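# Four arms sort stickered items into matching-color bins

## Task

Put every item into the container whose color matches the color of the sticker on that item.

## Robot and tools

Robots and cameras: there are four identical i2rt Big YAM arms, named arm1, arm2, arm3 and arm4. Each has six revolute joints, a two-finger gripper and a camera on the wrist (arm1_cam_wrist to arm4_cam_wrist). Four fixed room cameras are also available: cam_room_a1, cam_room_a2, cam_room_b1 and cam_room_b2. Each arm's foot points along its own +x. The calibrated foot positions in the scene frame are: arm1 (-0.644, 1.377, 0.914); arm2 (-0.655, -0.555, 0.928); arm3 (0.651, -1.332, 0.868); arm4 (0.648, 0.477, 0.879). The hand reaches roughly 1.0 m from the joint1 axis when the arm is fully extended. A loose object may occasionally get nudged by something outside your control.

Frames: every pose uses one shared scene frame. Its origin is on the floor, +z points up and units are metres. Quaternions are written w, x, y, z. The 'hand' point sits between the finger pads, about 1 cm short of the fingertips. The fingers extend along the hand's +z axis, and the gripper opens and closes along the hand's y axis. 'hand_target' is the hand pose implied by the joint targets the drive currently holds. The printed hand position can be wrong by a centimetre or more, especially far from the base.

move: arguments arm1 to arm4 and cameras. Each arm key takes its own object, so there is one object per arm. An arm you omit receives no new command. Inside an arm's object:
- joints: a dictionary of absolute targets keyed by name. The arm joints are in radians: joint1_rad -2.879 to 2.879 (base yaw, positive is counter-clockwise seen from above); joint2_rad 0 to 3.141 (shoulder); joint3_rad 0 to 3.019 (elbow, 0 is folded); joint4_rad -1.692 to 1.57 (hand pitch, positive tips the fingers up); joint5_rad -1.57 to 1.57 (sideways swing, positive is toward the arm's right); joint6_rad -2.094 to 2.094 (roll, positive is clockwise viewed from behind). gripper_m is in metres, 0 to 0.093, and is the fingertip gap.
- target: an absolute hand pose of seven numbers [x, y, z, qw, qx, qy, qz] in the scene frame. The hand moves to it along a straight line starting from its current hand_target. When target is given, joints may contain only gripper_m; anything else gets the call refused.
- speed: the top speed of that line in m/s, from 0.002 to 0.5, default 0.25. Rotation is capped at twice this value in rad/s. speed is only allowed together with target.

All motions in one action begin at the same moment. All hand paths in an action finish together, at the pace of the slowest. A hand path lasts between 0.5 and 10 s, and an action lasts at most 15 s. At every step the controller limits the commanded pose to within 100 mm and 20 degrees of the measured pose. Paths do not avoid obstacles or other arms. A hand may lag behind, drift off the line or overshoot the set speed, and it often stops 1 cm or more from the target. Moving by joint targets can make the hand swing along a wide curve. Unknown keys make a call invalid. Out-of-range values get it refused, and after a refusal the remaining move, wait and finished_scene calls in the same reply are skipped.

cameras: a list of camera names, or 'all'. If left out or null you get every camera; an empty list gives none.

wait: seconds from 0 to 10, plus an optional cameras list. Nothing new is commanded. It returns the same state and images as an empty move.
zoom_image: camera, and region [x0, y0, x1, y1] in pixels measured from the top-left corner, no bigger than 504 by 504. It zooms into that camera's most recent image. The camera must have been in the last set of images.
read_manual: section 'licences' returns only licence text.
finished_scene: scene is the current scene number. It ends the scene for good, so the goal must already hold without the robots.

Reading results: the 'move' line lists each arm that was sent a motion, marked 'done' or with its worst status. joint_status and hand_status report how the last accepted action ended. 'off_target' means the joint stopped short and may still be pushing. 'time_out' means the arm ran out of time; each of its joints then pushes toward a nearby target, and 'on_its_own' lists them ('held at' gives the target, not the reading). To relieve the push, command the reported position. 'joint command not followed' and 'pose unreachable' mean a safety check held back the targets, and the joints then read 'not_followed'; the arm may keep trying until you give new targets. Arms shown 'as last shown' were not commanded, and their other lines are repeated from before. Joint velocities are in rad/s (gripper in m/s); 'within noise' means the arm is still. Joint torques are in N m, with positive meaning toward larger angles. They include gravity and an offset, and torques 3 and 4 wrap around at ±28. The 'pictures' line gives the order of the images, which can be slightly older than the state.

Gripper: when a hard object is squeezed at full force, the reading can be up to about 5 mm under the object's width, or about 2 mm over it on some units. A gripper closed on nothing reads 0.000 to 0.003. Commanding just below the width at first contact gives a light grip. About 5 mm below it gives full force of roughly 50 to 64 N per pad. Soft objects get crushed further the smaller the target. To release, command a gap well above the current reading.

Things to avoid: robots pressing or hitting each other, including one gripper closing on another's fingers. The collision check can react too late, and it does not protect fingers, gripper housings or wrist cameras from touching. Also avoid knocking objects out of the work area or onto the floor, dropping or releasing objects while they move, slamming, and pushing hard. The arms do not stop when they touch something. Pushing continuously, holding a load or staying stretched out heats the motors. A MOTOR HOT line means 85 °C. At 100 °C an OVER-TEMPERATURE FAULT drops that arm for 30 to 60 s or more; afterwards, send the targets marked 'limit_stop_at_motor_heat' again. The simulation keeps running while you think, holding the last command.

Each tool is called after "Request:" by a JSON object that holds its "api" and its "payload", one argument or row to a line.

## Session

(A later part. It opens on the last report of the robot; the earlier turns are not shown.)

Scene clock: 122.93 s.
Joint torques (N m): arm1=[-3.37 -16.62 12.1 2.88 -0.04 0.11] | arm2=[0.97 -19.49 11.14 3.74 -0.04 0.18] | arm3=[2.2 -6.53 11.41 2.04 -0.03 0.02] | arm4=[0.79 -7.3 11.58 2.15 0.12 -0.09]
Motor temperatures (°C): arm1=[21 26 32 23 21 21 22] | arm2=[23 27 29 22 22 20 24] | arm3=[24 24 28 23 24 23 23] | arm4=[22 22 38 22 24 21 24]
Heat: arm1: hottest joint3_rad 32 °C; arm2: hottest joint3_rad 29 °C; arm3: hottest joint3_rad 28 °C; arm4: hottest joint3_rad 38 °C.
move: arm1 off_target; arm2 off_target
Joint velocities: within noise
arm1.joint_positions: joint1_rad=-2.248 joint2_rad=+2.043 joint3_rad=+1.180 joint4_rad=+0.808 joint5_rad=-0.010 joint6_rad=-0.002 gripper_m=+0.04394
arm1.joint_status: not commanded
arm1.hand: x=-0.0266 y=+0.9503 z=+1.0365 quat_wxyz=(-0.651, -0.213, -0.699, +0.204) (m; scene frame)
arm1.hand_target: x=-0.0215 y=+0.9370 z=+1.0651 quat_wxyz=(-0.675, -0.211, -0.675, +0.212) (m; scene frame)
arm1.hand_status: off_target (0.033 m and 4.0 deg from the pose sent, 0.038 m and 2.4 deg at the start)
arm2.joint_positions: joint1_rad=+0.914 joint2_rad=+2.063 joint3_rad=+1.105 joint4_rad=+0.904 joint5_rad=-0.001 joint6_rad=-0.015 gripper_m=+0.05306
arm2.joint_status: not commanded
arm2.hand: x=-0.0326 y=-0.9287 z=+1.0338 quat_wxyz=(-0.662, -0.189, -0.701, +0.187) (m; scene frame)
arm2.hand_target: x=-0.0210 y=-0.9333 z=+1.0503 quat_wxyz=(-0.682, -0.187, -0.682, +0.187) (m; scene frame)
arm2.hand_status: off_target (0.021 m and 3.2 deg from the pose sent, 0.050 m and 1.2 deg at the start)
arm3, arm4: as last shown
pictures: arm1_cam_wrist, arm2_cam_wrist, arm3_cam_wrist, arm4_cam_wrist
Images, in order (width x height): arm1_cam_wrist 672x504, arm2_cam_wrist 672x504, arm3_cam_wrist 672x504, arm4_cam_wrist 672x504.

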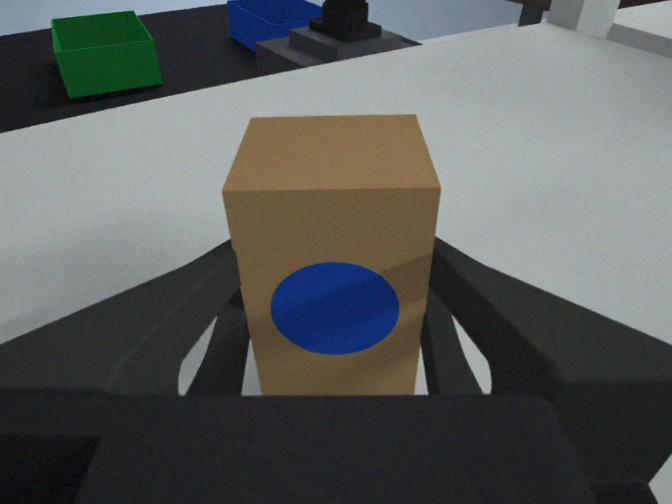

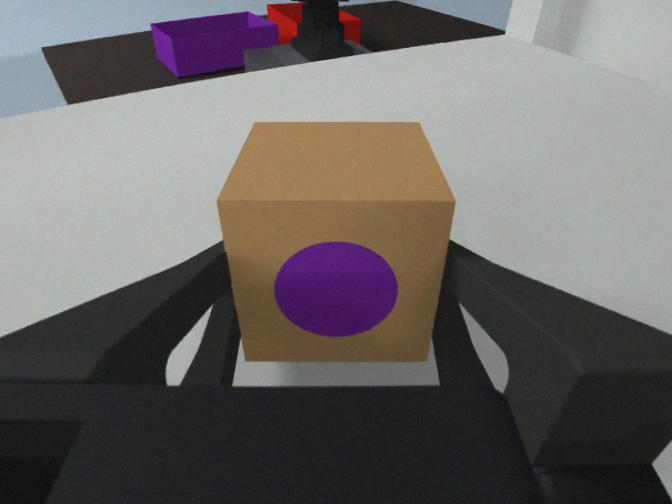

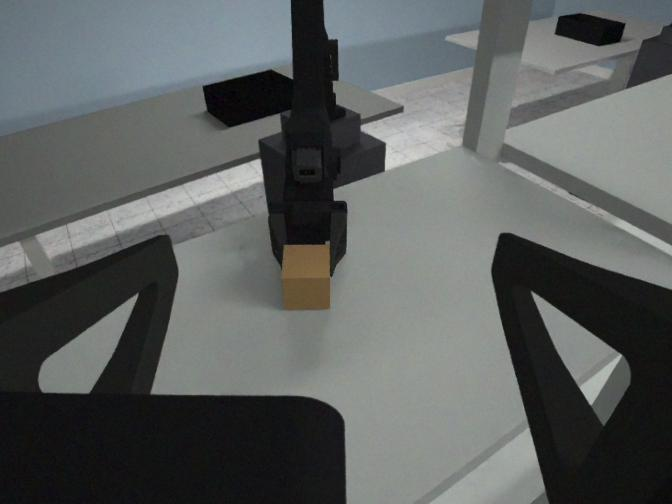

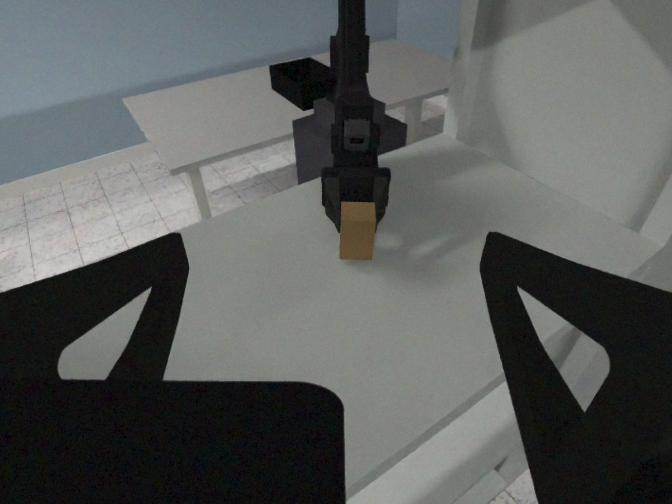

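Request:
{"api": "move", "payload": {
  "arm1": {"target":[-0.02,0.934,1.054,0.6747,0.2114,0.6747,-0.2114],"speed":0.1},
  "arm2": {"target":[-0.02,-0.934,1.034,0.6819,0.1872,0.6819,-0.1872],"speed":0.1},
  "cameras": []
}}

Request:
{"api": "move", "payload": {
  "arm1": {"joints":{"gripper_m":0.09}},
  "arm2": {"joints":{"gripper_m":0.09}},
  "cameras": ["arm1_cam_wrist","arm2_cam_wrist"]
}}

Request:
{"api": "move", "payload": {
  "arm1": {"target":[-0.299,1.131,1.11,0.6747,0.2114,0.6747,-0.2114]},
  "arm2": {"target":[-0.294,-0.770,1.10,0.6819,0.1872,0.6819,-0.1872]},
  "arm3": {"joints":{"joint2_rad":1.258,"joint3_rad":0.349,"joint4_rad":0.886}},
  "arm4": {"joints":{"joint2_rad":1.258,"joint3_rad":0.349,"joint4_rad":0.886}},
  "cameras": ["arm1_cam_wrist","arm2_cam_wrist","arm3_cam_wrist","arm4_cam_wrist"]
}}

Scene clock: 133.93 s.
Joint torques (N m): arm1=[-2.73 -15.97 12.14 2.71 -0.05 0.12] | arm2=[1.03 -17.96 11.21 3.58 -0.02 0.15] | arm3=[2.26 -6.59 11.43 2 -0.02 0.02] | arm4=[0.79 -7 11.64 2.06 0.1 -0.08]
Motor temperatures (°C): arm1=[21 26 32 23 21 21 22] | arm2=[23 27 30 23 22 20 24] | arm3=[24 24 29 23 24 23 23] | arm4=[22 22 39 22 24 21 24]
Heat: arm1: hottest joint3_rad 32 °C; arm2: hottest joint3_rad 30 °C; arm3: hottest joint3_rad 29 °C; arm4: hottest joint3_rad 39 °C.
move: arm1 off_target; arm2 off_target
Joint velocities: within noise
arm1.joint_positions: joint1_rad=-2.251 joint2_rad=+2.052 joint3_rad=+1.180 joint4_rad=+0.828 joint5_rad=-0.013 joint6_rad=-0.002 gripper_m=+0.04394
arm1.joint_status: not commanded
arm1.hand: x=-0.0275 y=+0.9486 z=+1.0348 quat_wxyz=(-0.655, -0.212, -0.696, +0.205) (m; scene frame)
arm1.hand_target: x=-0.0214 y=+0.9348 z=+1.0543 quat_wxyz=(-0.675, -0.211, -0.675, +0.212) (m; scene frame)
arm1.hand_status: off_target (0.025 m and 3.4 deg from the pose sent, 0.025 m and 4.0 deg at the start)
arm2.joint_positions: joint1_rad=+0.914 joint2_rad=+2.080 joint3_rad=+1.105 joint4_rad=+0.941 joint5_rad=-0.001 joint6_rad=-0.013 gripper_m=+0.05306
arm2.joint_status: not commanded
arm2.hand: x=-0.0326 y=-0.9287 z=+1.0310 quat_wxyz=(-0.669, -0.188, -0.694, +0.188) (m; scene frame)
arm2.hand_target: x=-0.0208 y=-0.9335 z=+1.0341 quat_wxyz=(-0.682, -0.187, -0.682, +0.187) (m; scene frame)
arm2.hand_status: off_target (0.014 m and 2.1 deg from the pose sent, 0.014 m and 3.2 deg at the start)
arm3.joint_positions: joint1_rad=-1.999 joint2_rad=+0.906 joint3_rad=+0.884 joint4_rad=-0.005 joint5_rad=+0.001 joint6_rad=-0.008 gripper_m=+0.09393
arm3.joint_status: not commanded
arm3.hand: x=+0.2503 y=-1.0799 z=+1.3189 quat_wxyz=(+0.187, -0.692, +0.196, +0.669) (m; scene frame)
arm3.hand_target: x=+0.2485 y=-1.0859 z=+1.3329 quat_wxyz=(+0.183, -0.684, +0.192, +0.680) (m; scene frame)
arm3.hand_status: not commanded
arm4.joint_positions: joint1_rad=+0.906 joint2_rad=+0.914 joint3_rad=+0.871 joint4_rad=-0.019 joint5_rad=-0.001 joint6_rad=+0.012 gripper_m=+0.09402
arm4.joint_status: not commanded
arm4.hand: x=+0.2633 y=+0.7486 z=+1.3205 quat_wxyz=(-0.199, +0.693, -0.224, -0.656) (m; scene frame)
arm4.hand_target: x=+0.2669 y=+0.7470 z=+1.3493 quat_wxyz=(-0.211, +0.673, -0.214, -0.676) (m; scene frame)
arm4.hand_status: not commanded
pictures: none
No camera images: "cameras" was empty.

Scene clock: 134.53 s.
Joint torques (N m): arm1=[-2.9 -15.5 12.23 2.7 -0.08 0.11] | arm2=[1.08 -17.9 11.21 3.52 -0.03 0.14] | arm3=[2.2 -6.53 11.4 1.96 -0.02 0.01] | arm4=[0.85 -6.83 11.64 2.15 0.09 -0.08]
Motor temperatures (°C): arm1=[21 26 32 23 21 21 22] | arm2=[23 27 30 23 22 20 24] | arm3=[24 24 29 23 24 23 23] | arm4=[22 22 39 22 24 21 24]
Heat: arm1: hottest joint3_rad 32 °C; arm2: hottest joint3_rad 30 °C; arm3: hottest joint3_rad 29 °C; arm4: hottest joint3_rad 39 °C.
move: arm1 done; arm2 done
Joint velocities: within noise
arm1.joint_positions: joint1_rad=-2.251 joint2_rad=+2.052 joint3_rad=+1.180 joint4_rad=+0.832 joint5_rad=-0.013 joint6_rad=-0.001 gripper_m=+0.08996
arm1.joint_status: all done
arm1.hand: x=-0.0274 y=+0.9486 z=+1.0357 quat_wxyz=(-0.656, -0.211, -0.695, +0.205) (m; scene frame)
arm1.hand_target: x=-0.0214 y=+0.9348 z=+1.0543 quat_wxyz=(-0.675, -0.211, -0.675, +0.212) (m; scene frame)
arm1.hand_status: not commanded
arm2.joint_positions: joint1_rad=+0.914 joint2_rad=+2.080 joint3_rad=+1.105 joint4_rad=+0.942 joint5_rad=-0.001 joint6_rad=-0.012 gripper_m=+0.08993
arm2.joint_status: all done
arm2.hand: x=-0.0326 y=-0.9287 z=+1.0315 quat_wxyz=(-0.669, -0.188, -0.694, +0.188) (m; scene frame)
arm2.hand_target: x=-0.0208 y=-0.9335 z=+1.0342 quat_wxyz=(-0.682, -0.187, -0.682, +0.187) (m; scene frame)
arm2.hand_status: not commanded
arm3, arm4: as last shown
pictures: arm1_cam_wrist, arm2_cam_wrist
Images, in order (width x height): arm1_cam_wrist 672x504, arm2_cam_wrist 672x504.

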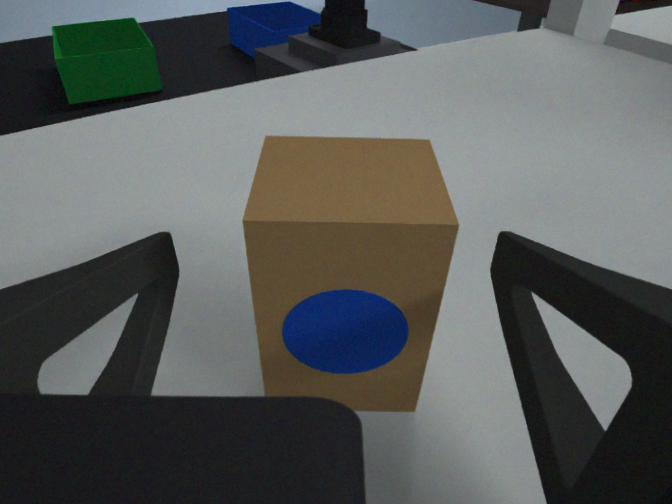

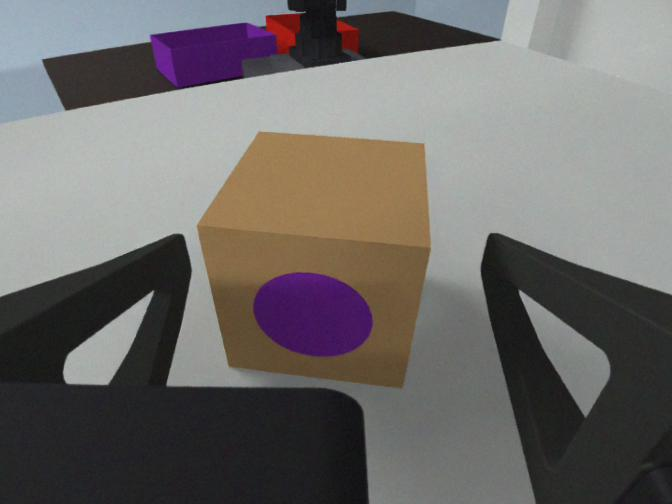

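Scene clock: 136.67 s.
Joint torques (N m): arm1=[-2.9 -3.37 8.2 1.4 -0.07 0.12] | arm2=[1.32 -7.47 6.24 1.94 0.15 0.14] | arm3=[2.14 -7.94 6.22 2.58 -0.03 0.02] | arm4=[1.03 -8.06 6.67 2.17 0.12 -0.11]
Motor temperatures (°C): arm1=[21 26 32 23 21 21 22] | arm2=[23 27 30 23 22 20 24] | arm3=[24 24 29 23 24 23 23] | arm4=[22 22 39 22 24 21 24]
Heat: arm1: hottest joint3_rad 32 °C; arm2: hottest joint3_rad 30 °C; arm3: hottest joint3_rad 29 °C; arm4: hottest joint3_rad 39 °C.
move: arm1 done; arm2 done; arm3 done; arm4 done
Joint velocities: within noise
arm1.joint_positions: joint1_rad=-2.261 joint2_rad=+1.209 joint3_rad=+0.257 joint4_rad=+0.974 joint5_rad=-0.024 joint6_rad=-0.001 gripper_m=+0.08996
arm1.joint_status: not commanded
arm1.hand: x=-0.2980 y=+1.1356 z=+1.1111 quat_wxyz=(-0.678, -0.205, -0.674, +0.212) (m; scene frame)
arm1.hand_target: x=-0.2991 y=+1.1310 z=+1.1100 quat_wxyz=(-0.675, -0.211, -0.675, +0.212) (m; scene frame)
arm1.hand_status: done (0.005 m and 0.8 deg from the pose sent, 0.335 m and 3.2 deg at the start)
arm2.joint_positions: joint1_rad=+0.914 joint2_rad=+1.350 joint3_rad=+0.242 joint4_rad=+1.130 joint5_rad=+0.000 joint6_rad=-0.011 gripper_m=+0.08993
arm2.joint_status: not commanded
arm2.hand: x=-0.2939 y=-0.7728 z=+1.1064 quat_wxyz=(-0.688, -0.184, -0.675, +0.193) (m; scene frame)
arm2.hand_target: x=-0.2941 y=-0.7700 z=+1.0999 quat_wxyz=(-0.682, -0.187, -0.682, +0.187) (m; scene frame)
arm2.hand_status: done (0.007 m and 1.3 deg from the pose sent, 0.313 m and 2.0 deg at the start)
arm3.joint_positions: joint1_rad=-1.999 joint2_rad=+1.263 joint3_rad=+0.354 joint4_rad=+0.868 joint5_rad=+0.001 joint6_rad=-0.008 gripper_m=+0.09393
arm3.joint_status: all done
arm3.hand: x=+0.2652 y=-1.0924 z=+1.0641 quat_wxyz=(+0.186, -0.697, +0.198, +0.664) (m; scene frame)
arm3.hand_target: x=+0.2635 y=-1.0982 z=+1.0687 quat_wxyz=(+0.181, -0.691, +0.194, +0.672) (m; scene frame)
arm3.hand_status: not commanded
arm4.joint_positions: joint1_rad=+0.906 joint2_rad=+1.267 joint3_rad=+0.343 joint4_rad=+0.866 joint5_rad=-0.001 joint6_rad=+0.012 gripper_m=+0.09402
arm4.joint_status: all done
arm4.hand: x=+0.2805 y=+0.7349 z=+1.0729 quat_wxyz=(-0.199, +0.691, -0.223, -0.657) (m; scene frame)
arm4.hand_target: x=+0.2796 y=+0.7363 z=+1.0847 quat_wxyz=(-0.208, +0.681, -0.216, -0.668) (m; scene frame)
arm4.hand_status: not commanded
pictures: arm1_cam_wrist, arm2_cam_wrist, arm3_cam_wrist, arm4_cam_wrist
Images, in order (width x height): arm1_cam_wrist 672x504, arm2_cam_wrist 672x504, arm3_cam_wrist 672x504, arm4_cam_wrist 672x504.

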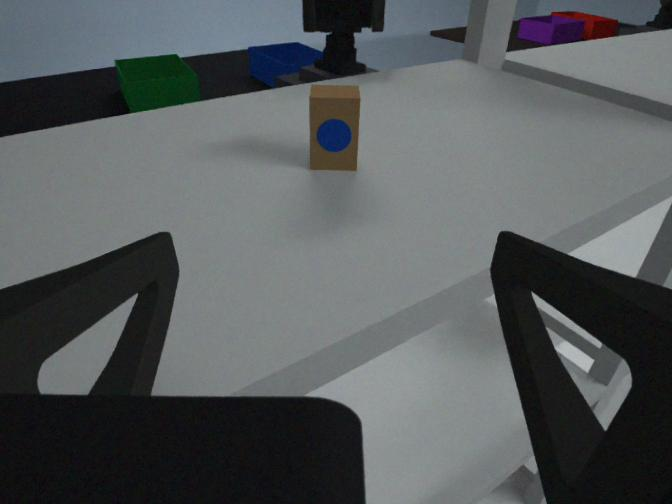

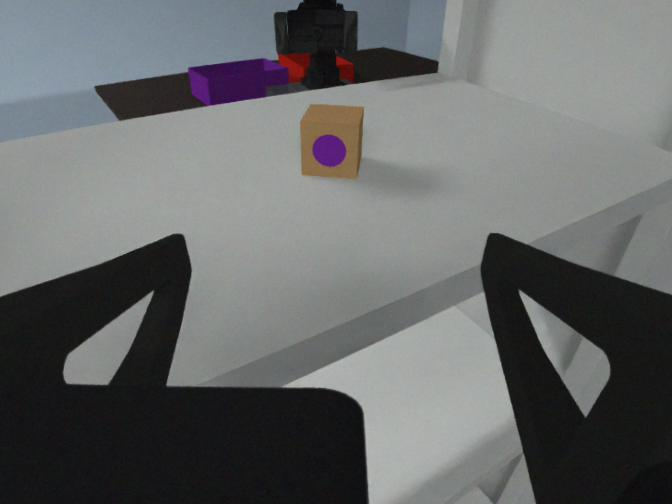

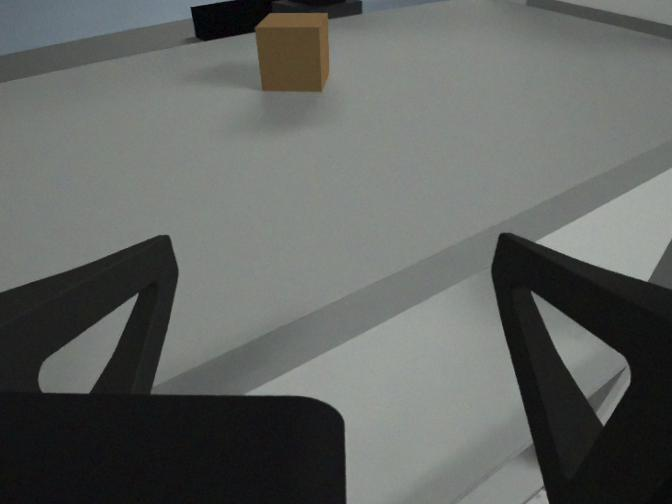

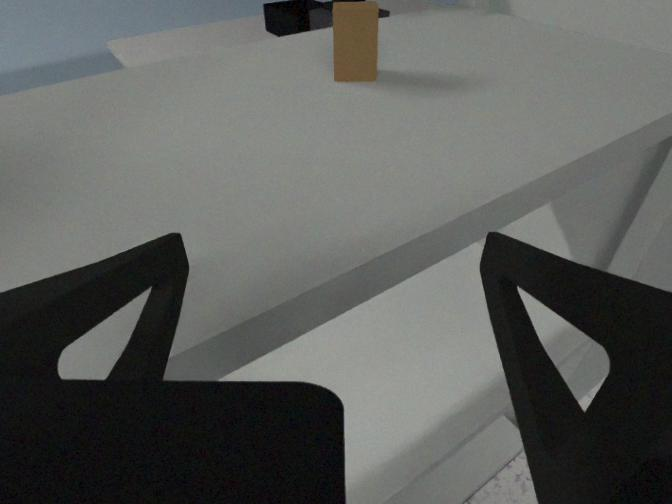

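Request:
{"api": "move", "payload": {
  "arm4": {"target":[0.036,0.92,1.1,0.1814,-0.7573,0.2364,0.5811]},
  "arm3": {"target":[0.04,-1.003,1.1,0.1678,-0.7627,0.2187,0.5852]},
  "cameras": ["arm3_cam_wrist","arm4_cam_wrist"]
}}

Scene clock: 153.27 s.
Joint torques (N m): arm1=[-2.02 -2.78 8.08 1.44 -0.05 0.11] | arm2=[1.38 -7.36 6.23 1.96 0.15 0.14] | arm3=[2.37 -16.15 12.22 1.52 0.12 0.02] | arm4=[0.62 -18.14 11.49 1.07 -0.04 -0.09]
Motor temperatures (°C): arm1=[21 26 32 23 21 21 22] | arm2=[23 27 29 22 22 20 23] | arm3=[24 24 29 23 24 23 23] | arm4=[22 22 36 22 24 21 24]
Heat: arm1: hottest joint3_rad 32 °C; arm2: hottest joint3_rad 29 °C; arm3: hottest joint3_rad 29 °C; arm4: hottest joint3_rad 36 °C.
move: arm3 off_target; arm4 off_target
Joint velocities: within noise
arm1, arm2: as last shown
arm2.hand_target: x=-0.2941 y=-0.7700 z=+1.1000 quat_wxyz=(-0.682, -0.187, -0.682, +0.187) (m; scene frame)
arm3.joint_positions: joint1_rad=-1.930 joint2_rad=+1.661 joint3_rad=+1.075 joint4_rad=+0.305 joint5_rad=+0.090 joint6_rad=+0.005 gripper_m=+0.09393
arm3.joint_status: not commanded
arm3.hand: x=+0.0569 y=-1.0018 z=+1.0843 quat_wxyz=(+0.171, -0.770, +0.222, +0.573) (m; scene frame)
arm3.hand_target: x=+0.0410 y=-1.0037 z=+1.1000 quat_wxyz=(+0.168, -0.763, +0.219, +0.585) (m; scene frame)
arm3.hand_status: off_target (0.023 m and 1.7 deg from the pose sent, 0.245 m and 12.2 deg at the start)
arm4.joint_positions: joint1_rad=+0.893 joint2_rad=+1.818 joint3_rad=+1.264 joint4_rad=+0.280 joint5_rad=-0.018 joint6_rad=+0.003 gripper_m=+0.09402
arm4.joint_status: not commanded
arm4.hand: x=+0.0440 y=+0.9080 z=+1.0937 quat_wxyz=(-0.175, +0.759, -0.241, -0.579) (m; scene frame)
arm4.hand_target: x=+0.0368 y=+0.9196 z=+1.0998 quat_wxyz=(-0.181, +0.757, -0.237, -0.581) (m; scene frame)
arm4.hand_status: off_target (0.016 m and 1.0 deg from the pose sent, 0.308 m and 11.8 deg at the start)
pictures: arm3_cam_wrist, arm4_cam_wrist
Images, in order (width x height): arm3_cam_wrist 672x504, arm4_cam_wrist 672x504.

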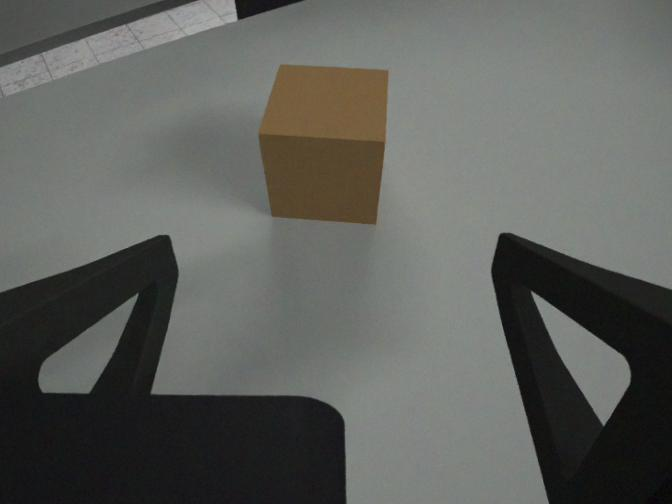

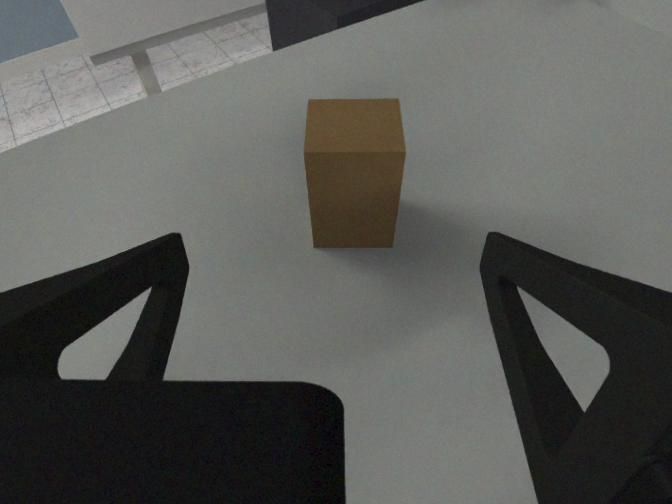

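Request:
{"api": "move", "payload": {
  "arm4": {"target":[-0.048,0.98,1.044,0.1814,-0.7573,0.2364,0.5811],"speed":0.15},
  "arm3": {"target":[-0.05,-0.95,1.044,0.1678,-0.7627,0.2187,0.5852],"speed":0.15},
  "cameras": ["arm3_cam_wrist","arm4_cam_wrist"]
}}

Request:
{"api": "move", "payload": {
  "arm4": {"joints":{"gripper_m":0.034}},
  "arm3": {"joints":{"gripper_m":0.042}},
  "cameras": ["arm3_cam_wrist","arm4_cam_wrist"]
}}

Scene clock: 167.60 s.
Joint torques (N m): arm1=[-2.43 -2.49 8.21 1.28 -0.07 0.12] | arm2=[1.2 -7.41 6.24 1.94 0.15 0.15] | arm3=[1.61 -21.01 12.53 2.19 -0.04 -0.04] | arm4=[0.32 -22.71 12.18 1.17 0.03 -0.08]
Motor temperatures (°C): arm1=[21 25 32 23 21 21 22] | arm2=[23 26 29 22 22 20 23] | arm3=[24 24 29 23 24 23 23] | arm4=[22 23 37 22 24 21 24]
Heat: arm1: hottest joint3_rad 32 °C; arm2: hottest joint3_rad 29 °C; arm3: hottest joint3_rad 29 °C; arm4: hottest joint3_rad 37 °C.
move: arm3 off_target; arm4 off_target
Joint velocities: within noise
arm1, arm2: as last shown
arm1.hand_target: x=-0.2991 y=+1.1310 z=+1.1100 quat_wxyz=(-0.675, -0.212, -0.675, +0.211) (m; scene frame)
arm3.joint_positions: joint1_rad=-1.930 joint2_rad=+1.969 joint3_rad=+1.362 joint4_rad=+0.306 joint5_rad=+0.082 joint6_rad=+0.007 gripper_m=+0.09393
arm3.joint_status: not commanded
arm3.hand: x=-0.0340 y=-0.9568 z=+1.0242 quat_wxyz=(+0.166, -0.776, +0.221, +0.566) (m; scene frame)
arm3.hand_target: x=-0.0484 y=-0.9509 z=+1.0444 quat_wxyz=(+0.168, -0.763, +0.219, +0.585) (m; scene frame)
arm3.hand_status: off_target (0.026 m and 2.7 deg from the pose sent, 0.125 m and 1.7 deg at the start)
arm4.joint_positions: joint1_rad=+0.893 joint2_rad=+2.122 joint3_rad=+1.593 joint4_rad=+0.249 joint5_rad=-0.018 joint6_rad=+0.002 gripper_m=+0.09402
arm4.joint_status: not commanded
arm4.hand: x=-0.0393 y=+0.9672 z=+1.0369 quat_wxyz=(-0.174, +0.761, -0.242, -0.576) (m; scene frame)
arm4.hand_target: x=-0.0468 y=+0.9793 z=+1.0443 quat_wxyz=(-0.182, +0.757, -0.236, -0.581) (m; scene frame)
arm4.hand_status: off_target (0.017 m and 1.2 deg from the pose sent, 0.127 m and 1.0 deg at the start)
pictures: arm3_cam_wrist, arm4_cam_wrist
Images, in order (width x height): arm3_cam_wrist 672x504, arm4_cam_wrist 672x504.

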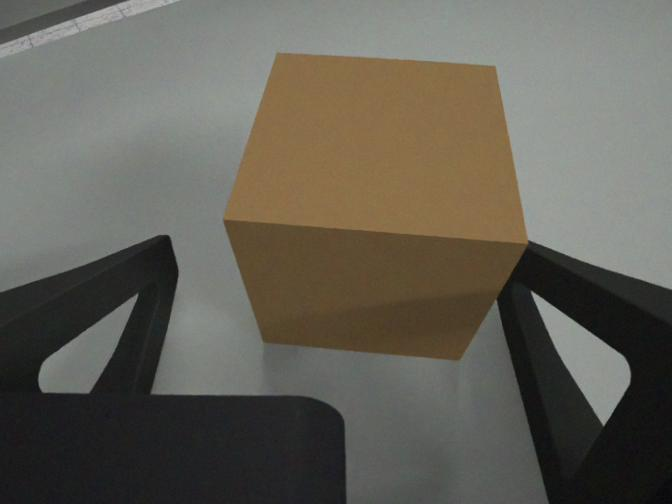

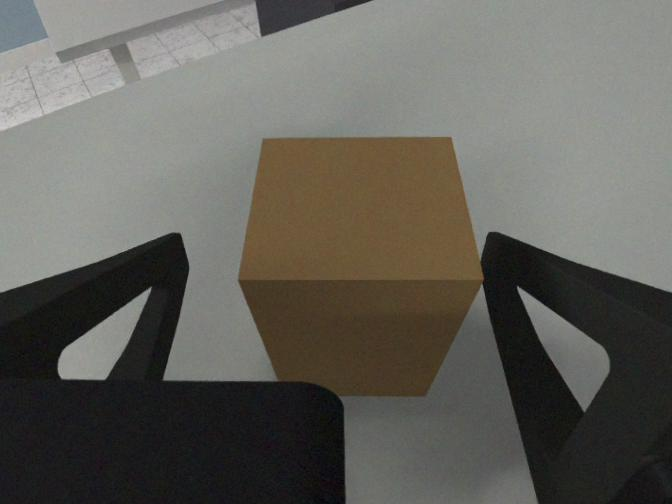

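Scene clock: 168.23 s.
Joint torques (N m): arm1=[-2.43 -2.73 8.18 1.29 -0.05 0.12] | arm2=[1.32 -7.47 6.17 1.94 0.15 0.14] | arm3=[1.61 -20.89 12.53 2.19 -0.02 -0.03] | arm4=[0.44 -22.12 12.14 1.18 -0.04 -0.06]
Motor temperatures (°C): arm1=[21 25 32 23 21 21 22] | arm2=[23 26 29 22 22 20 23] | arm3=[24 24 29 23 24 23 23] | arm4=[22 24 37 22 24 21 24]
Heat: arm1: hottest joint3_rad 32 °C; arm2: hottest joint3_rad 29 °C; arm3: hottest joint3_rad 29 °C; arm4: hottest joint3_rad 37 °C.
move: arm3 off_target; arm4 off_target
Joint velocities: within noise
arm1, arm2: as last shown
arm3.joint_positions: joint1_rad=-1.930 joint2_rad=+1.969 joint3_rad=+1.362 joint4_rad=+0.306 joint5_rad=+0.082 joint6_rad=+0.007 gripper_m=+0.05400
arm3.joint_status: gripper_m off_target (ended at +0.05402, target +0.04200)
arm3.hand: x=-0.0340 y=-0.9568 z=+1.0242 quat_wxyz=(+0.166, -0.776, +0.221, +0.566) (m; scene frame)
arm3.hand_target: x=-0.0484 y=-0.9509 z=+1.0444 quat_wxyz=(+0.168, -0.763, +0.219, +0.585) (m; scene frame)
arm3.hand_status: not commanded
arm4.joint_positions: joint1_rad=+0.893 joint2_rad=+2.122 joint3_rad=+1.593 joint4_rad=+0.249 joint5_rad=-0.018 joint6_rad=-0.001 gripper_m=+0.04454
arm4.joint_status: gripper_m off_target (ended at +0.04456, target +0.03400)
arm4.hand: x=-0.0393 y=+0.9673 z=+1.0371 quat_wxyz=(-0.175, +0.761, -0.240, -0.576) (m; scene frame)
arm4.hand_target: x=-0.0470 y=+0.9792 z=+1.0443 quat_wxyz=(-0.182, +0.757, -0.236, -0.581) (m; scene frame)
arm4.hand_status: not commanded
pictures: arm3_cam_wrist, arm4_cam_wrist
Images, in order (width x height): arm3_cam_wrist 672x504, arm4_cam_wrist 672x504.

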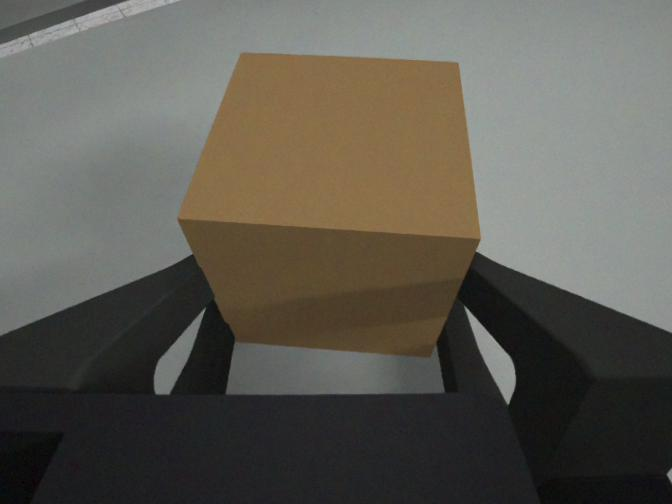

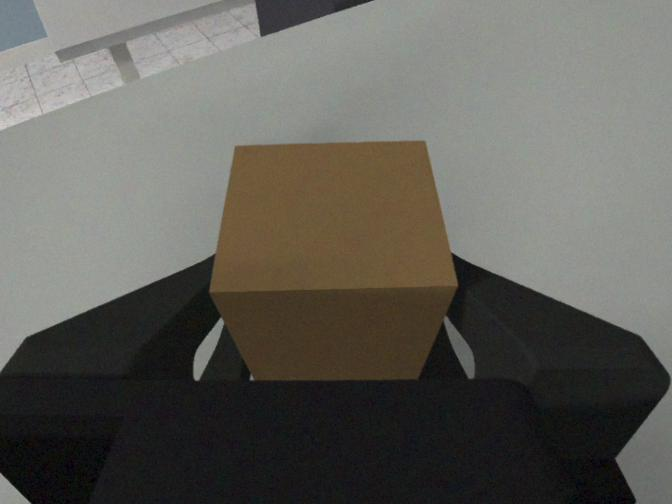

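Request:
{"api": "move", "payload": {
  "arm4": {"target":[-0.04,0.97,1.1,0.1814,-0.7573,0.2364,0.5811]},
  "arm3": {"target":[-0.035,-0.957,1.1,0.1678,-0.7627,0.2187,0.5852]},
  "cameras": []
}}

Request:
{"api": "move", "payload": {
  "arm4": {"target":[0.281,0.745,1.13,0.1814,-0.7573,0.2364,0.5811]},
  "arm3": {"target":[0.283,-1.135,1.13,0.1678,-0.7627,0.2187,0.5852]},
  "cameras": []
}}

Request:
{"api": "move", "payload": {
  "arm4": {"joints":{"joint2_rad":0.8,"joint3_rad":1.2,"joint4_rad":-0.9,"joint5_rad":0,"joint6_rad":0}},
  "arm3": {"joints":{"joint2_rad":0.8,"joint3_rad":1.2,"joint4_rad":-0.9,"joint5_rad":0,"joint6_rad":0}},
  "cameras": []
}}

Request:
{"api": "move", "payload": {
  "arm4": {"joints":{"joint1_rad":-1.87,"joint2_rad":1.4,"joint3_rad":1.5,"joint4_rad":-1.5}},
  "arm3": {"joints":{"joint1_rad":1.77,"joint2_rad":1.4,"joint3_rad":1.5,"joint4_rad":-1.5}},
  "cameras": []
}}

Request:
{"api": "move", "payload": {
  "arm4": {"target":[1.15,0.355,0.93,0,0,-1,0]},
  "arm3": {"target":[1.195,-1.288,0.93,0,0,-1,0]},
  "cameras": ["arm3_cam_wrist","arm4_cam_wrist","cam_room_a1","cam_room_a2"]
}}

Scene clock: 183.07 s.
Joint torques (N m): arm1=[-2.96 -2.61 8.23 1.47 -0.09 0.16] | arm2=[1.32 -7.41 6.22 1.92 0.15 0.14] | arm3=[1.61 -21.89 12.49 1.72 -0.04 -0.04] | arm4=[1.03 -25.23 11.82 1.26 0.16 -0.06]
Motor temperatures (°C): arm1=[21 25 31 23 21 21 21] | arm2=[23 26 28 22 22 20 23] | arm3=[24 24 31 23 24 23 24] | arm4=[22 25 38 22 24 21 25]
Heat: arm1: hottest joint3_rad 31 °C; arm2: hottest joint3_rad 28 °C; arm3: hottest joint3_rad 31 °C; arm4: hottest joint3_rad 38 °C.
move: arm3 off_target; arm4 off_target
Joint velocities: within noise
arm1, arm2: as last shown
arm3.joint_positions: joint1_rad=-1.930 joint2_rad=+1.879 joint3_rad=+1.362 joint4_rad=+0.213 joint5_rad=+0.082 joint6_rad=+0.007 gripper_m=+0.05399
arm3.joint_status: not commanded
arm3.hand: x=-0.0236 y=-0.9616 z=+1.0706 quat_wxyz=(+0.165, -0.777, +0.222, +0.566) (m; scene frame)
arm3.hand_target: x=-0.0335 y=-0.9578 z=+1.1002 quat_wxyz=(+0.168, -0.763, +0.219, +0.585) (m; scene frame)
arm3.hand_status: off_target (0.032 m and 2.8 deg from the pose sent, 0.076 m and 2.7 deg at the start)
arm4.joint_positions: joint1_rad=+0.893 joint2_rad=+2.068 joint3_rad=+1.597 joint4_rad=+0.154 joint5_rad=-0.018 joint6_rad=-0.001 gripper_m=+0.04454
arm4.joint_status: not commanded
arm4.hand: x=-0.0327 y=+0.9627 z=+1.0620 quat_wxyz=(-0.171, +0.771, -0.244, -0.562) (m; scene frame)
arm4.hand_target: x=-0.0385 y=+0.9687 z=+1.1000 quat_wxyz=(-0.181, +0.757, -0.236, -0.581) (m; scene frame)
arm4.hand_status: off_target (0.039 m and 3.1 deg from the pose sent, 0.063 m and 1.1 deg at the start)
pictures: none
No camera images: "cameras" was empty.

Scene clock: 185.30 s.
Joint torques (N m): arm1=[-2.32 -3.25 8.14 1.43 0.01 0.12] | arm2=[1.44 -7.59 6.22 1.96 0.15 0.14] | arm3=[2.37 -3.6 9.39 1.72 0.13 0.03] | arm4=[0.21 -6.07 9.26 1.11 -0.01 -0.05]
Motor temperatures (°C): arm1=[21 25 31 23 21 21 21] | arm2=[23 26 28 22 22 20 23] | arm3=[24 24 30 23 24 23 24] | arm4=[22 25 38 22 24 21 25]
Heat: arm1: hottest joint3_rad 31 °C; arm2: hottest joint3_rad 28 °C; arm3: hottest joint3_rad 30 °C; arm4: hottest joint3_rad 38 °C.
move: arm3 done; arm4 done
Joint velocities: within noise
arm1, arm2: as last shown
arm3.joint_positions: joint1_rad=-1.895 joint2_rad=+0.832 joint3_rad=+0.491 joint4_rad=+0.093 joint5_rad=+0.125 joint6_rad=+0.014 gripper_m=+0.05399
arm3.joint_status: not commanded
arm3.hand: x=+0.2861 y=-1.1302 z=+1.1326 quat_wxyz=(+0.174, -0.760, +0.220, +0.586) (m; scene frame)
arm3.hand_target: x=+0.2831 y=-1.1351 z=+1.1300 quat_wxyz=(+0.168, -0.763, +0.219, +0.585) (m; scene frame)
arm3.hand_status: done (0.006 m and 0.8 deg from the pose sent, 0.357 m and 2.8 deg at the start)
arm4.joint_positions: joint1_rad=+0.885 joint2_rad=+1.003 joint3_rad=+0.529 joint4_rad=+0.214 joint5_rad=-0.026 joint6_rad=-0.003 gripper_m=+0.04454
arm4.joint_status: not commanded
arm4.hand: x=+0.2807 y=+0.7417 z=+1.1285 quat_wxyz=(-0.178, +0.756, -0.238, -0.584) (m; scene frame)
arm4.hand_target: x=+0.2810 y=+0.7450 z=+1.1300 quat_wxyz=(-0.182, +0.757, -0.236, -0.581) (m; scene frame)
arm4.hand_status: done (0.004 m and 0.6 deg from the pose sent, 0.388 m and 3.1 deg at the start)
pictures: none
No camera images: "cameras" was empty.

Scene clock: 186.83 s.
Joint torques (N m): arm1=[-2.67 -2.73 8.24 1.36 -0.06 0.11] | arm2=[1.2 -7.47 6.22 1.94 0.16 0.14] | arm3=[2.43 -3.43 13.78 1.55 -0.08 -0.13] | arm4=[0.21 -2.67 12.48 1.06 0.22 0.1]
Motor temperatures (°C): arm1=[21 25 31 23 21 21 21] | arm2=[23 26 28 22 22 20 23] | arm3=[24 24 31 23 24 23 24] | arm4=[22 25 38 22 24 21 25]
Heat: arm1: hottest joint3_rad 31 °C; arm2: hottest joint3_rad 28 °C; arm3: hottest joint3_rad 31 °C; arm4: hottest joint3_rad 38 °C.
move: arm3 done; arm4 done
Joint velocities: within noise
arm1, arm2: as last shown
arm3.joint_positions: joint1_rad=-1.893 joint2_rad=+0.797 joint3_rad=+1.149 joint4_rad=-0.897 joint5_rad=+0.002 joint6_rad=+0.008 gripper_m=+0.05399
arm3.joint_status: all done
arm3.hand: x=+0.3123 y=-1.1640 z=+1.3179 quat_wxyz=(+0.101, -0.850, +0.199, +0.477) (m; scene frame)
arm3.hand_target: x=+0.3103 y=-1.1686 z=+1.3454 quat_wxyz=(+0.103, -0.841, +0.187, +0.497) (m; scene frame)
arm3.hand_status: not commanded
arm4.joint_positions: joint1_rad=+0.884 joint2_rad=+0.792 joint3_rad=+1.152 joint4_rad=-0.891 joint5_rad=-0.004 joint6_rad=-0.003 gripper_m=+0.04455
arm4.joint_status: all done
arm4.hand: x=+0.3480 y=+0.6990 z=+1.3373 quat_wxyz=(-0.151, +0.825, -0.268, -0.474) (m; scene frame)
arm4.hand_target: x=+0.3496 y=+0.7021 z=+1.3601 quat_wxyz=(-0.158, +0.816, -0.271, -0.486) (m; scene frame)
arm4.hand_status: not commanded
pictures: none
No camera images: "cameras" was empty.

Scene clock: 189.37 s.
Joint torques (N m): arm1=[-3.37 -2.9 8.09 1.29 -0.07 0.14] | arm2=[1.38 -7.41 6.2 1.94 0.14 0.15] | arm3=[1.2 -12.86 10.7 0.01 0.14 -0.11] | arm4=[1.08 -14.8 10.56 -0.06 0.04 0.07]
Motor temperatures (°C): arm1=[21 25 31 23 21 21 21] | arm2=[23 26 28 22 22 20 23] | arm3=[24 24 31 23 25 23 24] | arm4=[22 25 38 22 24 21 25]
Heat: arm1: hottest joint3_rad 31 °C; arm2: hottest joint3_rad 28 °C; arm3: hottest joint3_rad 31 °C; arm4: hottest joint3_rad 38 °C.
move: arm3 done; arm4 done
Joint velocities: within noise
arm1, arm2: as last shown
arm3.joint_positions: joint1_rad=+1.769 joint2_rad=+1.400 joint3_rad=+1.478 joint4_rad=-1.493 joint5_rad=-0.003 joint6_rad=+0.007 gripper_m=+0.05355
arm3.joint_status: all done
arm3.hand: x=+1.0925 y=-1.2933 z=+1.1699 quat_wxyz=(-0.078, +0.036, -0.996, +0.002) (m; scene frame)
arm3.hand_target: x=+1.0954 y=-1.2929 z=+1.1786 quat_wxyz=(-0.085, +0.040, -0.996, +0.004) (m; scene frame)
arm3.hand_status: not commanded
arm4.joint_positions: joint1_rad=-1.877 joint2_rad=+1.420 joint3_rad=+1.470 joint4_rad=-1.490 joint5_rad=+0.001 joint6_rad=-0.003 gripper_m=+0.04459
arm4.joint_status: all done
arm4.hand: x=+1.0808 y=+0.3677 z=+1.1679 quat_wxyz=(-0.063, -0.123, -0.990, +0.011) (m; scene frame)
arm4.hand_target: x=+1.0823 y=+0.3708 z=+1.1885 quat_wxyz=(-0.082, -0.120, -0.989, +0.012) (m; scene frame)
arm4.hand_status: not commanded
pictures: none
No camera images: "cameras" was empty.

Scene clock: 191.17 s.
Joint torques (N m): arm1=[-3.08 -2.78 7.97 1.46 -0.01 0.1] | arm2=[1.26 -7.41 6.23 1.87 0.15 0.15] | arm3=[0.85 -20.78 10.4 0.16 -0.05 0.04] | arm4=[1.2 -18.02 7.76 0.4 0.06 -0.06]
Motor temperatures (°C): arm1=[21 25 31 23 21 21 21] | arm2=[23 26 28 22 22 20 23] | arm3=[24 24 31 23 25 23 24] | arm4=[22 25 38 22 24 21 25]
Heat: arm1: hottest joint3_rad 31 °C; arm2: hottest joint3_rad 28 °C; arm3: hottest joint3_rad 31 °C; arm4: hottest joint3_rad 38 °C.
move: arm3 off_target; arm4 done
Joint velocities: within noise
arm1.joint_positions: joint1_rad=-2.261 joint2_rad=+1.209 joint3_rad=+0.257 joint4_rad=+0.974 joint5_rad=-0.024 joint6_rad=-0.001 gripper_m=+0.08996
arm1.joint_status: not commanded
arm1.hand: x=-0.2980 y=+1.1356 z=+1.1111 quat_wxyz=(-0.678, -0.205, -0.674, +0.212) (m; scene frame)
arm1.hand_target: x=-0.2991 y=+1.1310 z=+1.1100 quat_wxyz=(-0.675, -0.212, -0.675, +0.212) (m; scene frame)
arm1.hand_status: not commanded
arm2.joint_positions: joint1_rad=+0.914 joint2_rad=+1.350 joint3_rad=+0.242 joint4_rad=+1.130 joint5_rad=+0.000 joint6_rad=-0.011 gripper_m=+0.08993
arm2.joint_status: not commanded
arm2.hand: x=-0.2939 y=-0.7728 z=+1.1064 quat_wxyz=(-0.688, -0.184, -0.675, +0.193) (m; scene frame)
arm2.hand_target: x=-0.2941 y=-0.7700 z=+1.1000 quat_wxyz=(-0.682, -0.187, -0.682, +0.187) (m; scene frame)
arm2.hand_status: not commanded
arm3.joint_positions: joint1_rad=+1.769 joint2_rad=+1.890 joint3_rad=+1.396 joint4_rad=-1.138 joint5_rad=-0.012 joint6_rad=+0.067 gripper_m=+0.05356
arm3.joint_status: not commanded
arm3.hand: x=+1.1759 y=-1.2889 z=+0.9101 quat_wxyz=(+0.030, +0.005, -1.000, +0.003) (m; scene frame)
arm3.hand_target: x=+1.1941 y=-1.2881 z=+0.9305 quat_wxyz=(+0.000, +0.000, -1.000, +0.000) (m; scene frame)
arm3.hand_status: off_target (0.028 m and 3.5 deg from the pose sent, 0.261 m and 9.9 deg at the start)
arm4.joint_positions: joint1_rad=-1.875 joint2_rad=+1.818 joint3_rad=+1.308 joint4_rad=-1.080 joint5_rad=-0.004 joint6_rad=-0.225 gripper_m=+0.04458
arm4.joint_status: not commanded
arm4.hand: x=+1.1415 y=+0.3530 z=+0.9259 quat_wxyz=(+0.011, -0.011, -1.000, -0.002) (m; scene frame)
arm4.hand_target: x=+1.1499 y=+0.3551 z=+0.9300 quat_wxyz=(+0.000, +0.000, -1.000, +0.000) (m; scene frame)
arm4.hand_status: done (0.010 m and 1.8 deg from the pose sent, 0.248 m and 15.9 deg at the start)
pictures: arm3_cam_wrist, arm4_cam_wrist, cam_room_a1, cam_room_a2
Images, in order (width x height): arm3_cam_wrist 672x504, arm4_cam_wrist 672x504, cam_room_a1 672x504, cam_room_a2 672x504.

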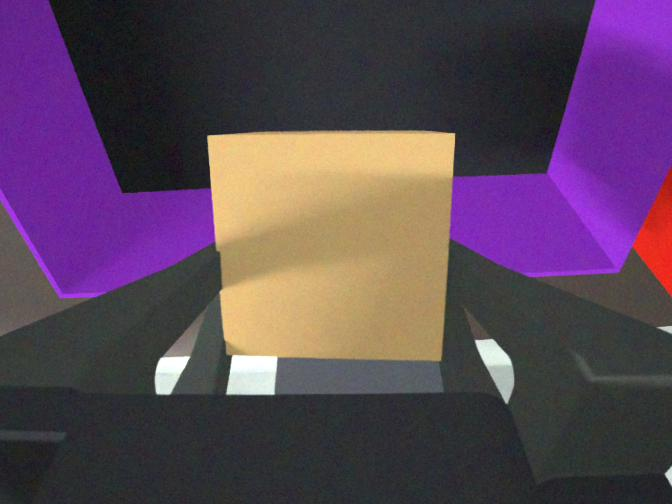

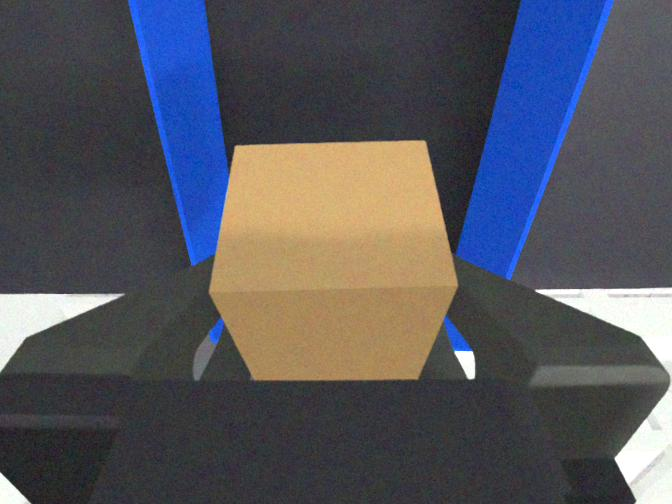

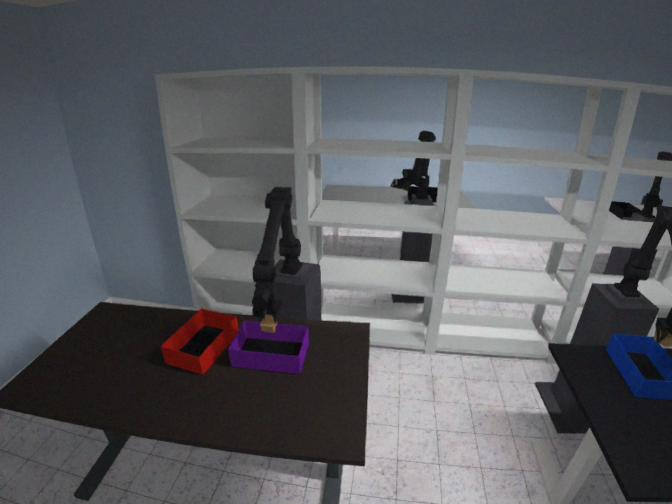

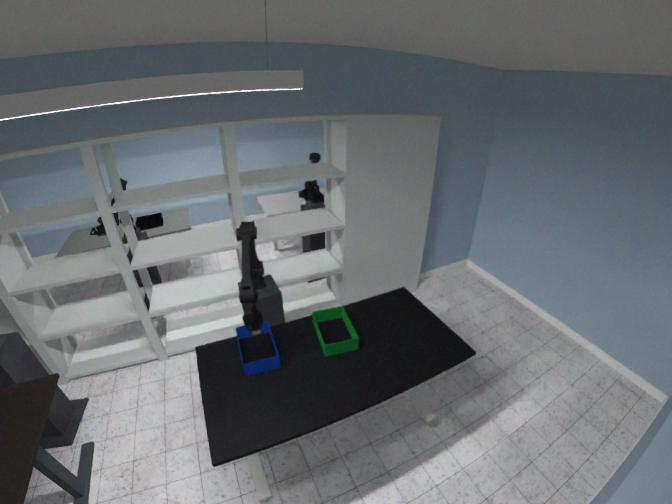

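Request:
{"api": "move", "payload": {
  "arm4": {"target":[1.15,0.352,0.77,0,0,-1,0]},
  "arm3": {"target":[1.22,-1.288,0.82,-0.259,0,-0.966,0]},
  "cameras": ["arm3_cam_wrist","arm4_cam_wrist","cam_room_a1"]
}}

Scene clock: 201.47 s.
Joint torques (N m): arm1=[-2.55 -2.78 8.24 1.31 -0.06 0.13] | arm2=[1.2 -7.41 6.22 1.91 0.15 0.14] | arm3=[1.96 -17.49 6.05 1.72 0.18 0.03] | arm4=[0.97 -18.55 5.63 0.57 0.06 -0.11]
Motor temperatures (°C): arm1=[21 25 31 23 21 21 21] | arm2=[23 26 28 22 22 20 23] | arm3=[24 25 31 23 25 23 24] | arm4=[22 25 37 22 24 21 26]
Heat: arm1: hottest joint3_rad 31 °C; arm2: hottest joint3_rad 28 °C; arm3: hottest joint3_rad 31 °C; arm4: hottest joint3_rad 37 °C.
move: arm3 done; arm4 done
Joint velocities: within noise
arm1, arm2: as last shown
arm3.joint_positions: joint1_rad=+1.769 joint2_rad=+1.906 joint3_rad=+1.007 joint4_rad=-0.164 joint5_rad=+0.029 joint6_rad=+0.076 gripper_m=+0.05356
arm3.joint_status: not commanded
arm3.hand: x=+1.2176 y=-1.2940 z=+0.8198 quat_wxyz=(-0.252, -0.001, -0.968, +0.002) (m; scene frame)
arm3.hand_target: x=+1.2198 y=-1.2881 z=+0.8200 quat_wxyz=(-0.259, +0.000, -0.966, +0.000) (m; scene frame)
arm3.hand_status: done (0.006 m and 0.8 deg from the pose sent, 0.100 m and 33.5 deg at the start)
arm4.joint_positions: joint1_rad=-1.875 joint2_rad=+2.071 joint3_rad=+1.223 joint4_rad=-0.723 joint5_rad=-0.004 joint6_rad=-0.230 gripper_m=+0.04458
arm4.joint_status: not commanded
arm4.hand: x=+1.1472 y=+0.3509 z=+0.7750 quat_wxyz=(+0.002, -0.009, -1.000, +0.000) (m; scene frame)
arm4.hand_target: x=+1.1498 y=+0.3521 z=+0.7700 quat_wxyz=(+0.000, +0.000, -1.000, +0.000) (m; scene frame)
arm4.hand_status: done (0.006 m and 1.0 deg from the pose sent, 0.156 m and 1.8 deg at the start)
pictures: arm3_cam_wrist, arm4_cam_wrist, cam_room_a1
Images, in order (width x height): arm3_cam_wrist 672x504, arm4_cam_wrist 672x504, cam_room_a1 672x504.

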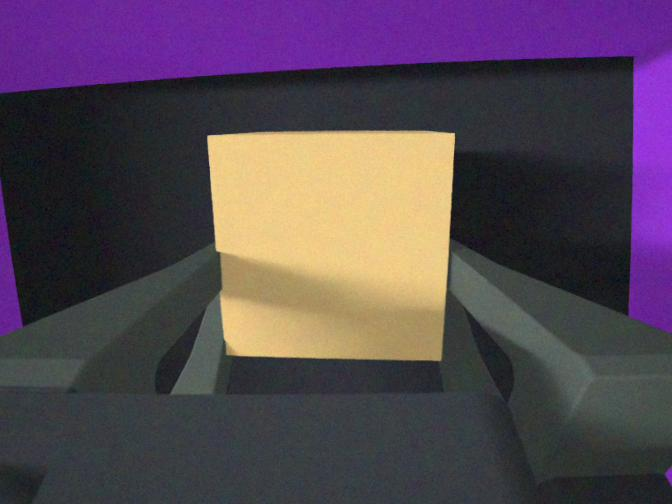

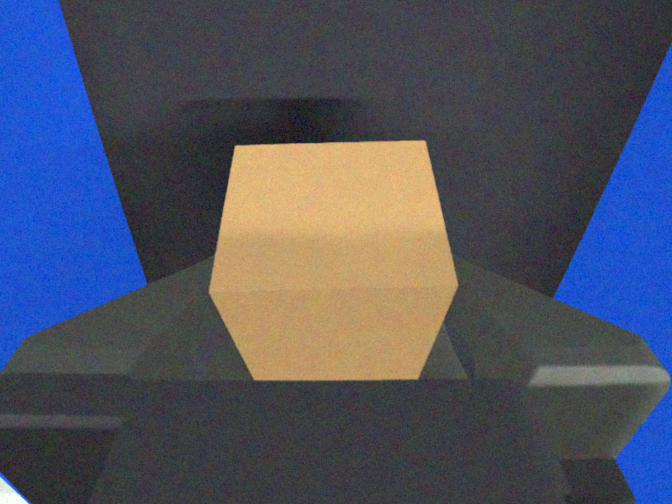

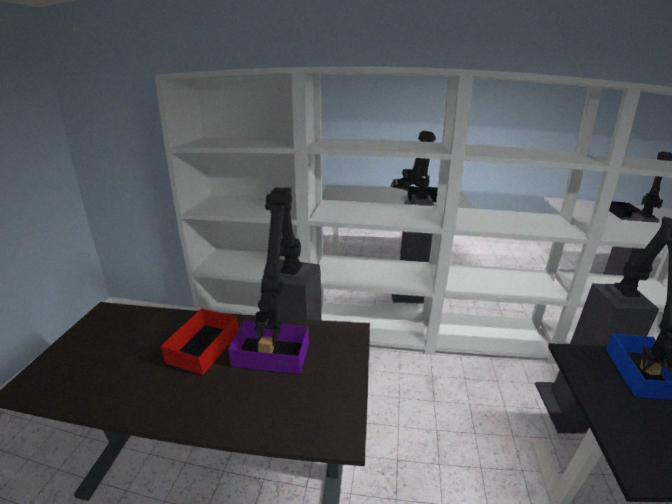

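Request:
{"api": "move", "payload": {
  "arm4": {"target":[1.148,0.352,0.738,0,0,-1,0],"speed":0.1},
  "arm3": {"target":[1.205,-1.288,0.755,-0.259,0,-0.966,0],"speed":0.1},
  "cameras": ["arm3_cam_wrist"]
}}

Scene clock: 205.90 s.
Joint torques (N m): arm1=[-3.08 -2.73 8.06 1.28 -0.07 0.13] | arm2=[1.38 -7.53 6.23 1.94 0.15 0.14] | arm3=[2.2 -15.09 4.29 1.47 0.18 0] | arm4=[1.2 -18.14 4.97 0.47 0.04 -0.08]
Motor temperatures (°C): arm1=[21 25 31 23 21 21 21] | arm2=[23 26 28 22 22 20 23] | arm3=[24 25 30 23 24 23 24] | arm4=[22 25 36 22 24 21 26]
Heat: arm1: hottest joint3_rad 31 °C; arm2: hottest joint3_rad 28 °C; arm3: hottest joint3_rad 30 °C; arm4: hottest joint3_rad 36 °C.
move: arm3 off_target; arm4 off_target
Joint velocities: within noise
arm1, arm2: as last shown
arm3.joint_positions: joint1_rad=+1.769 joint2_rad=+2.007 joint3_rad=+0.967 joint4_rad=+0.021 joint5_rad=+0.031 joint6_rad=+0.081 gripper_m=+0.05350
arm3.joint_status: not commanded
arm3.hand: x=+1.2155 y=-1.2949 z=+0.7741 quat_wxyz=(-0.274, -0.004, -0.962, +0.000) (m; scene frame)
arm3.hand_target: x=+1.2043 y=-1.2882 z=+0.7555 quat_wxyz=(-0.259, +0.000, -0.966, +0.000) (m; scene frame)
arm3.hand_status: off_target (0.023 m and 1.8 deg from the pose sent, 0.066 m and 0.8 deg at the start)
arm4.joint_positions: joint1_rad=-1.875 joint2_rad=+2.124 joint3_rad=+1.223 joint4_rad=-0.656 joint5_rad=-0.004 joint6_rad=-0.231 gripper_m=+0.04458
arm4.joint_status: not commanded
arm4.hand: x=+1.1503 y=+0.3500 z=+0.7486 quat_wxyz=(-0.004, -0.008, -1.000, +0.002) (m; scene frame)
arm4.hand_target: x=+1.1478 y=+0.3521 z=+0.7383 quat_wxyz=(+0.000, +0.000, -1.000, +0.000) (m; scene frame)
arm4.hand_status: off_target (0.011 m and 1.1 deg from the pose sent, 0.037 m and 1.0 deg at the start)
pictures: arm3_cam_wrist
Images, in order (width x height): arm3_cam_wrist 672x504.

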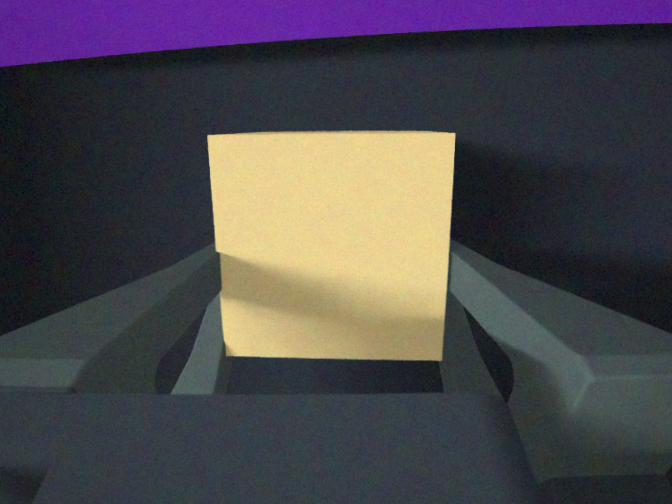

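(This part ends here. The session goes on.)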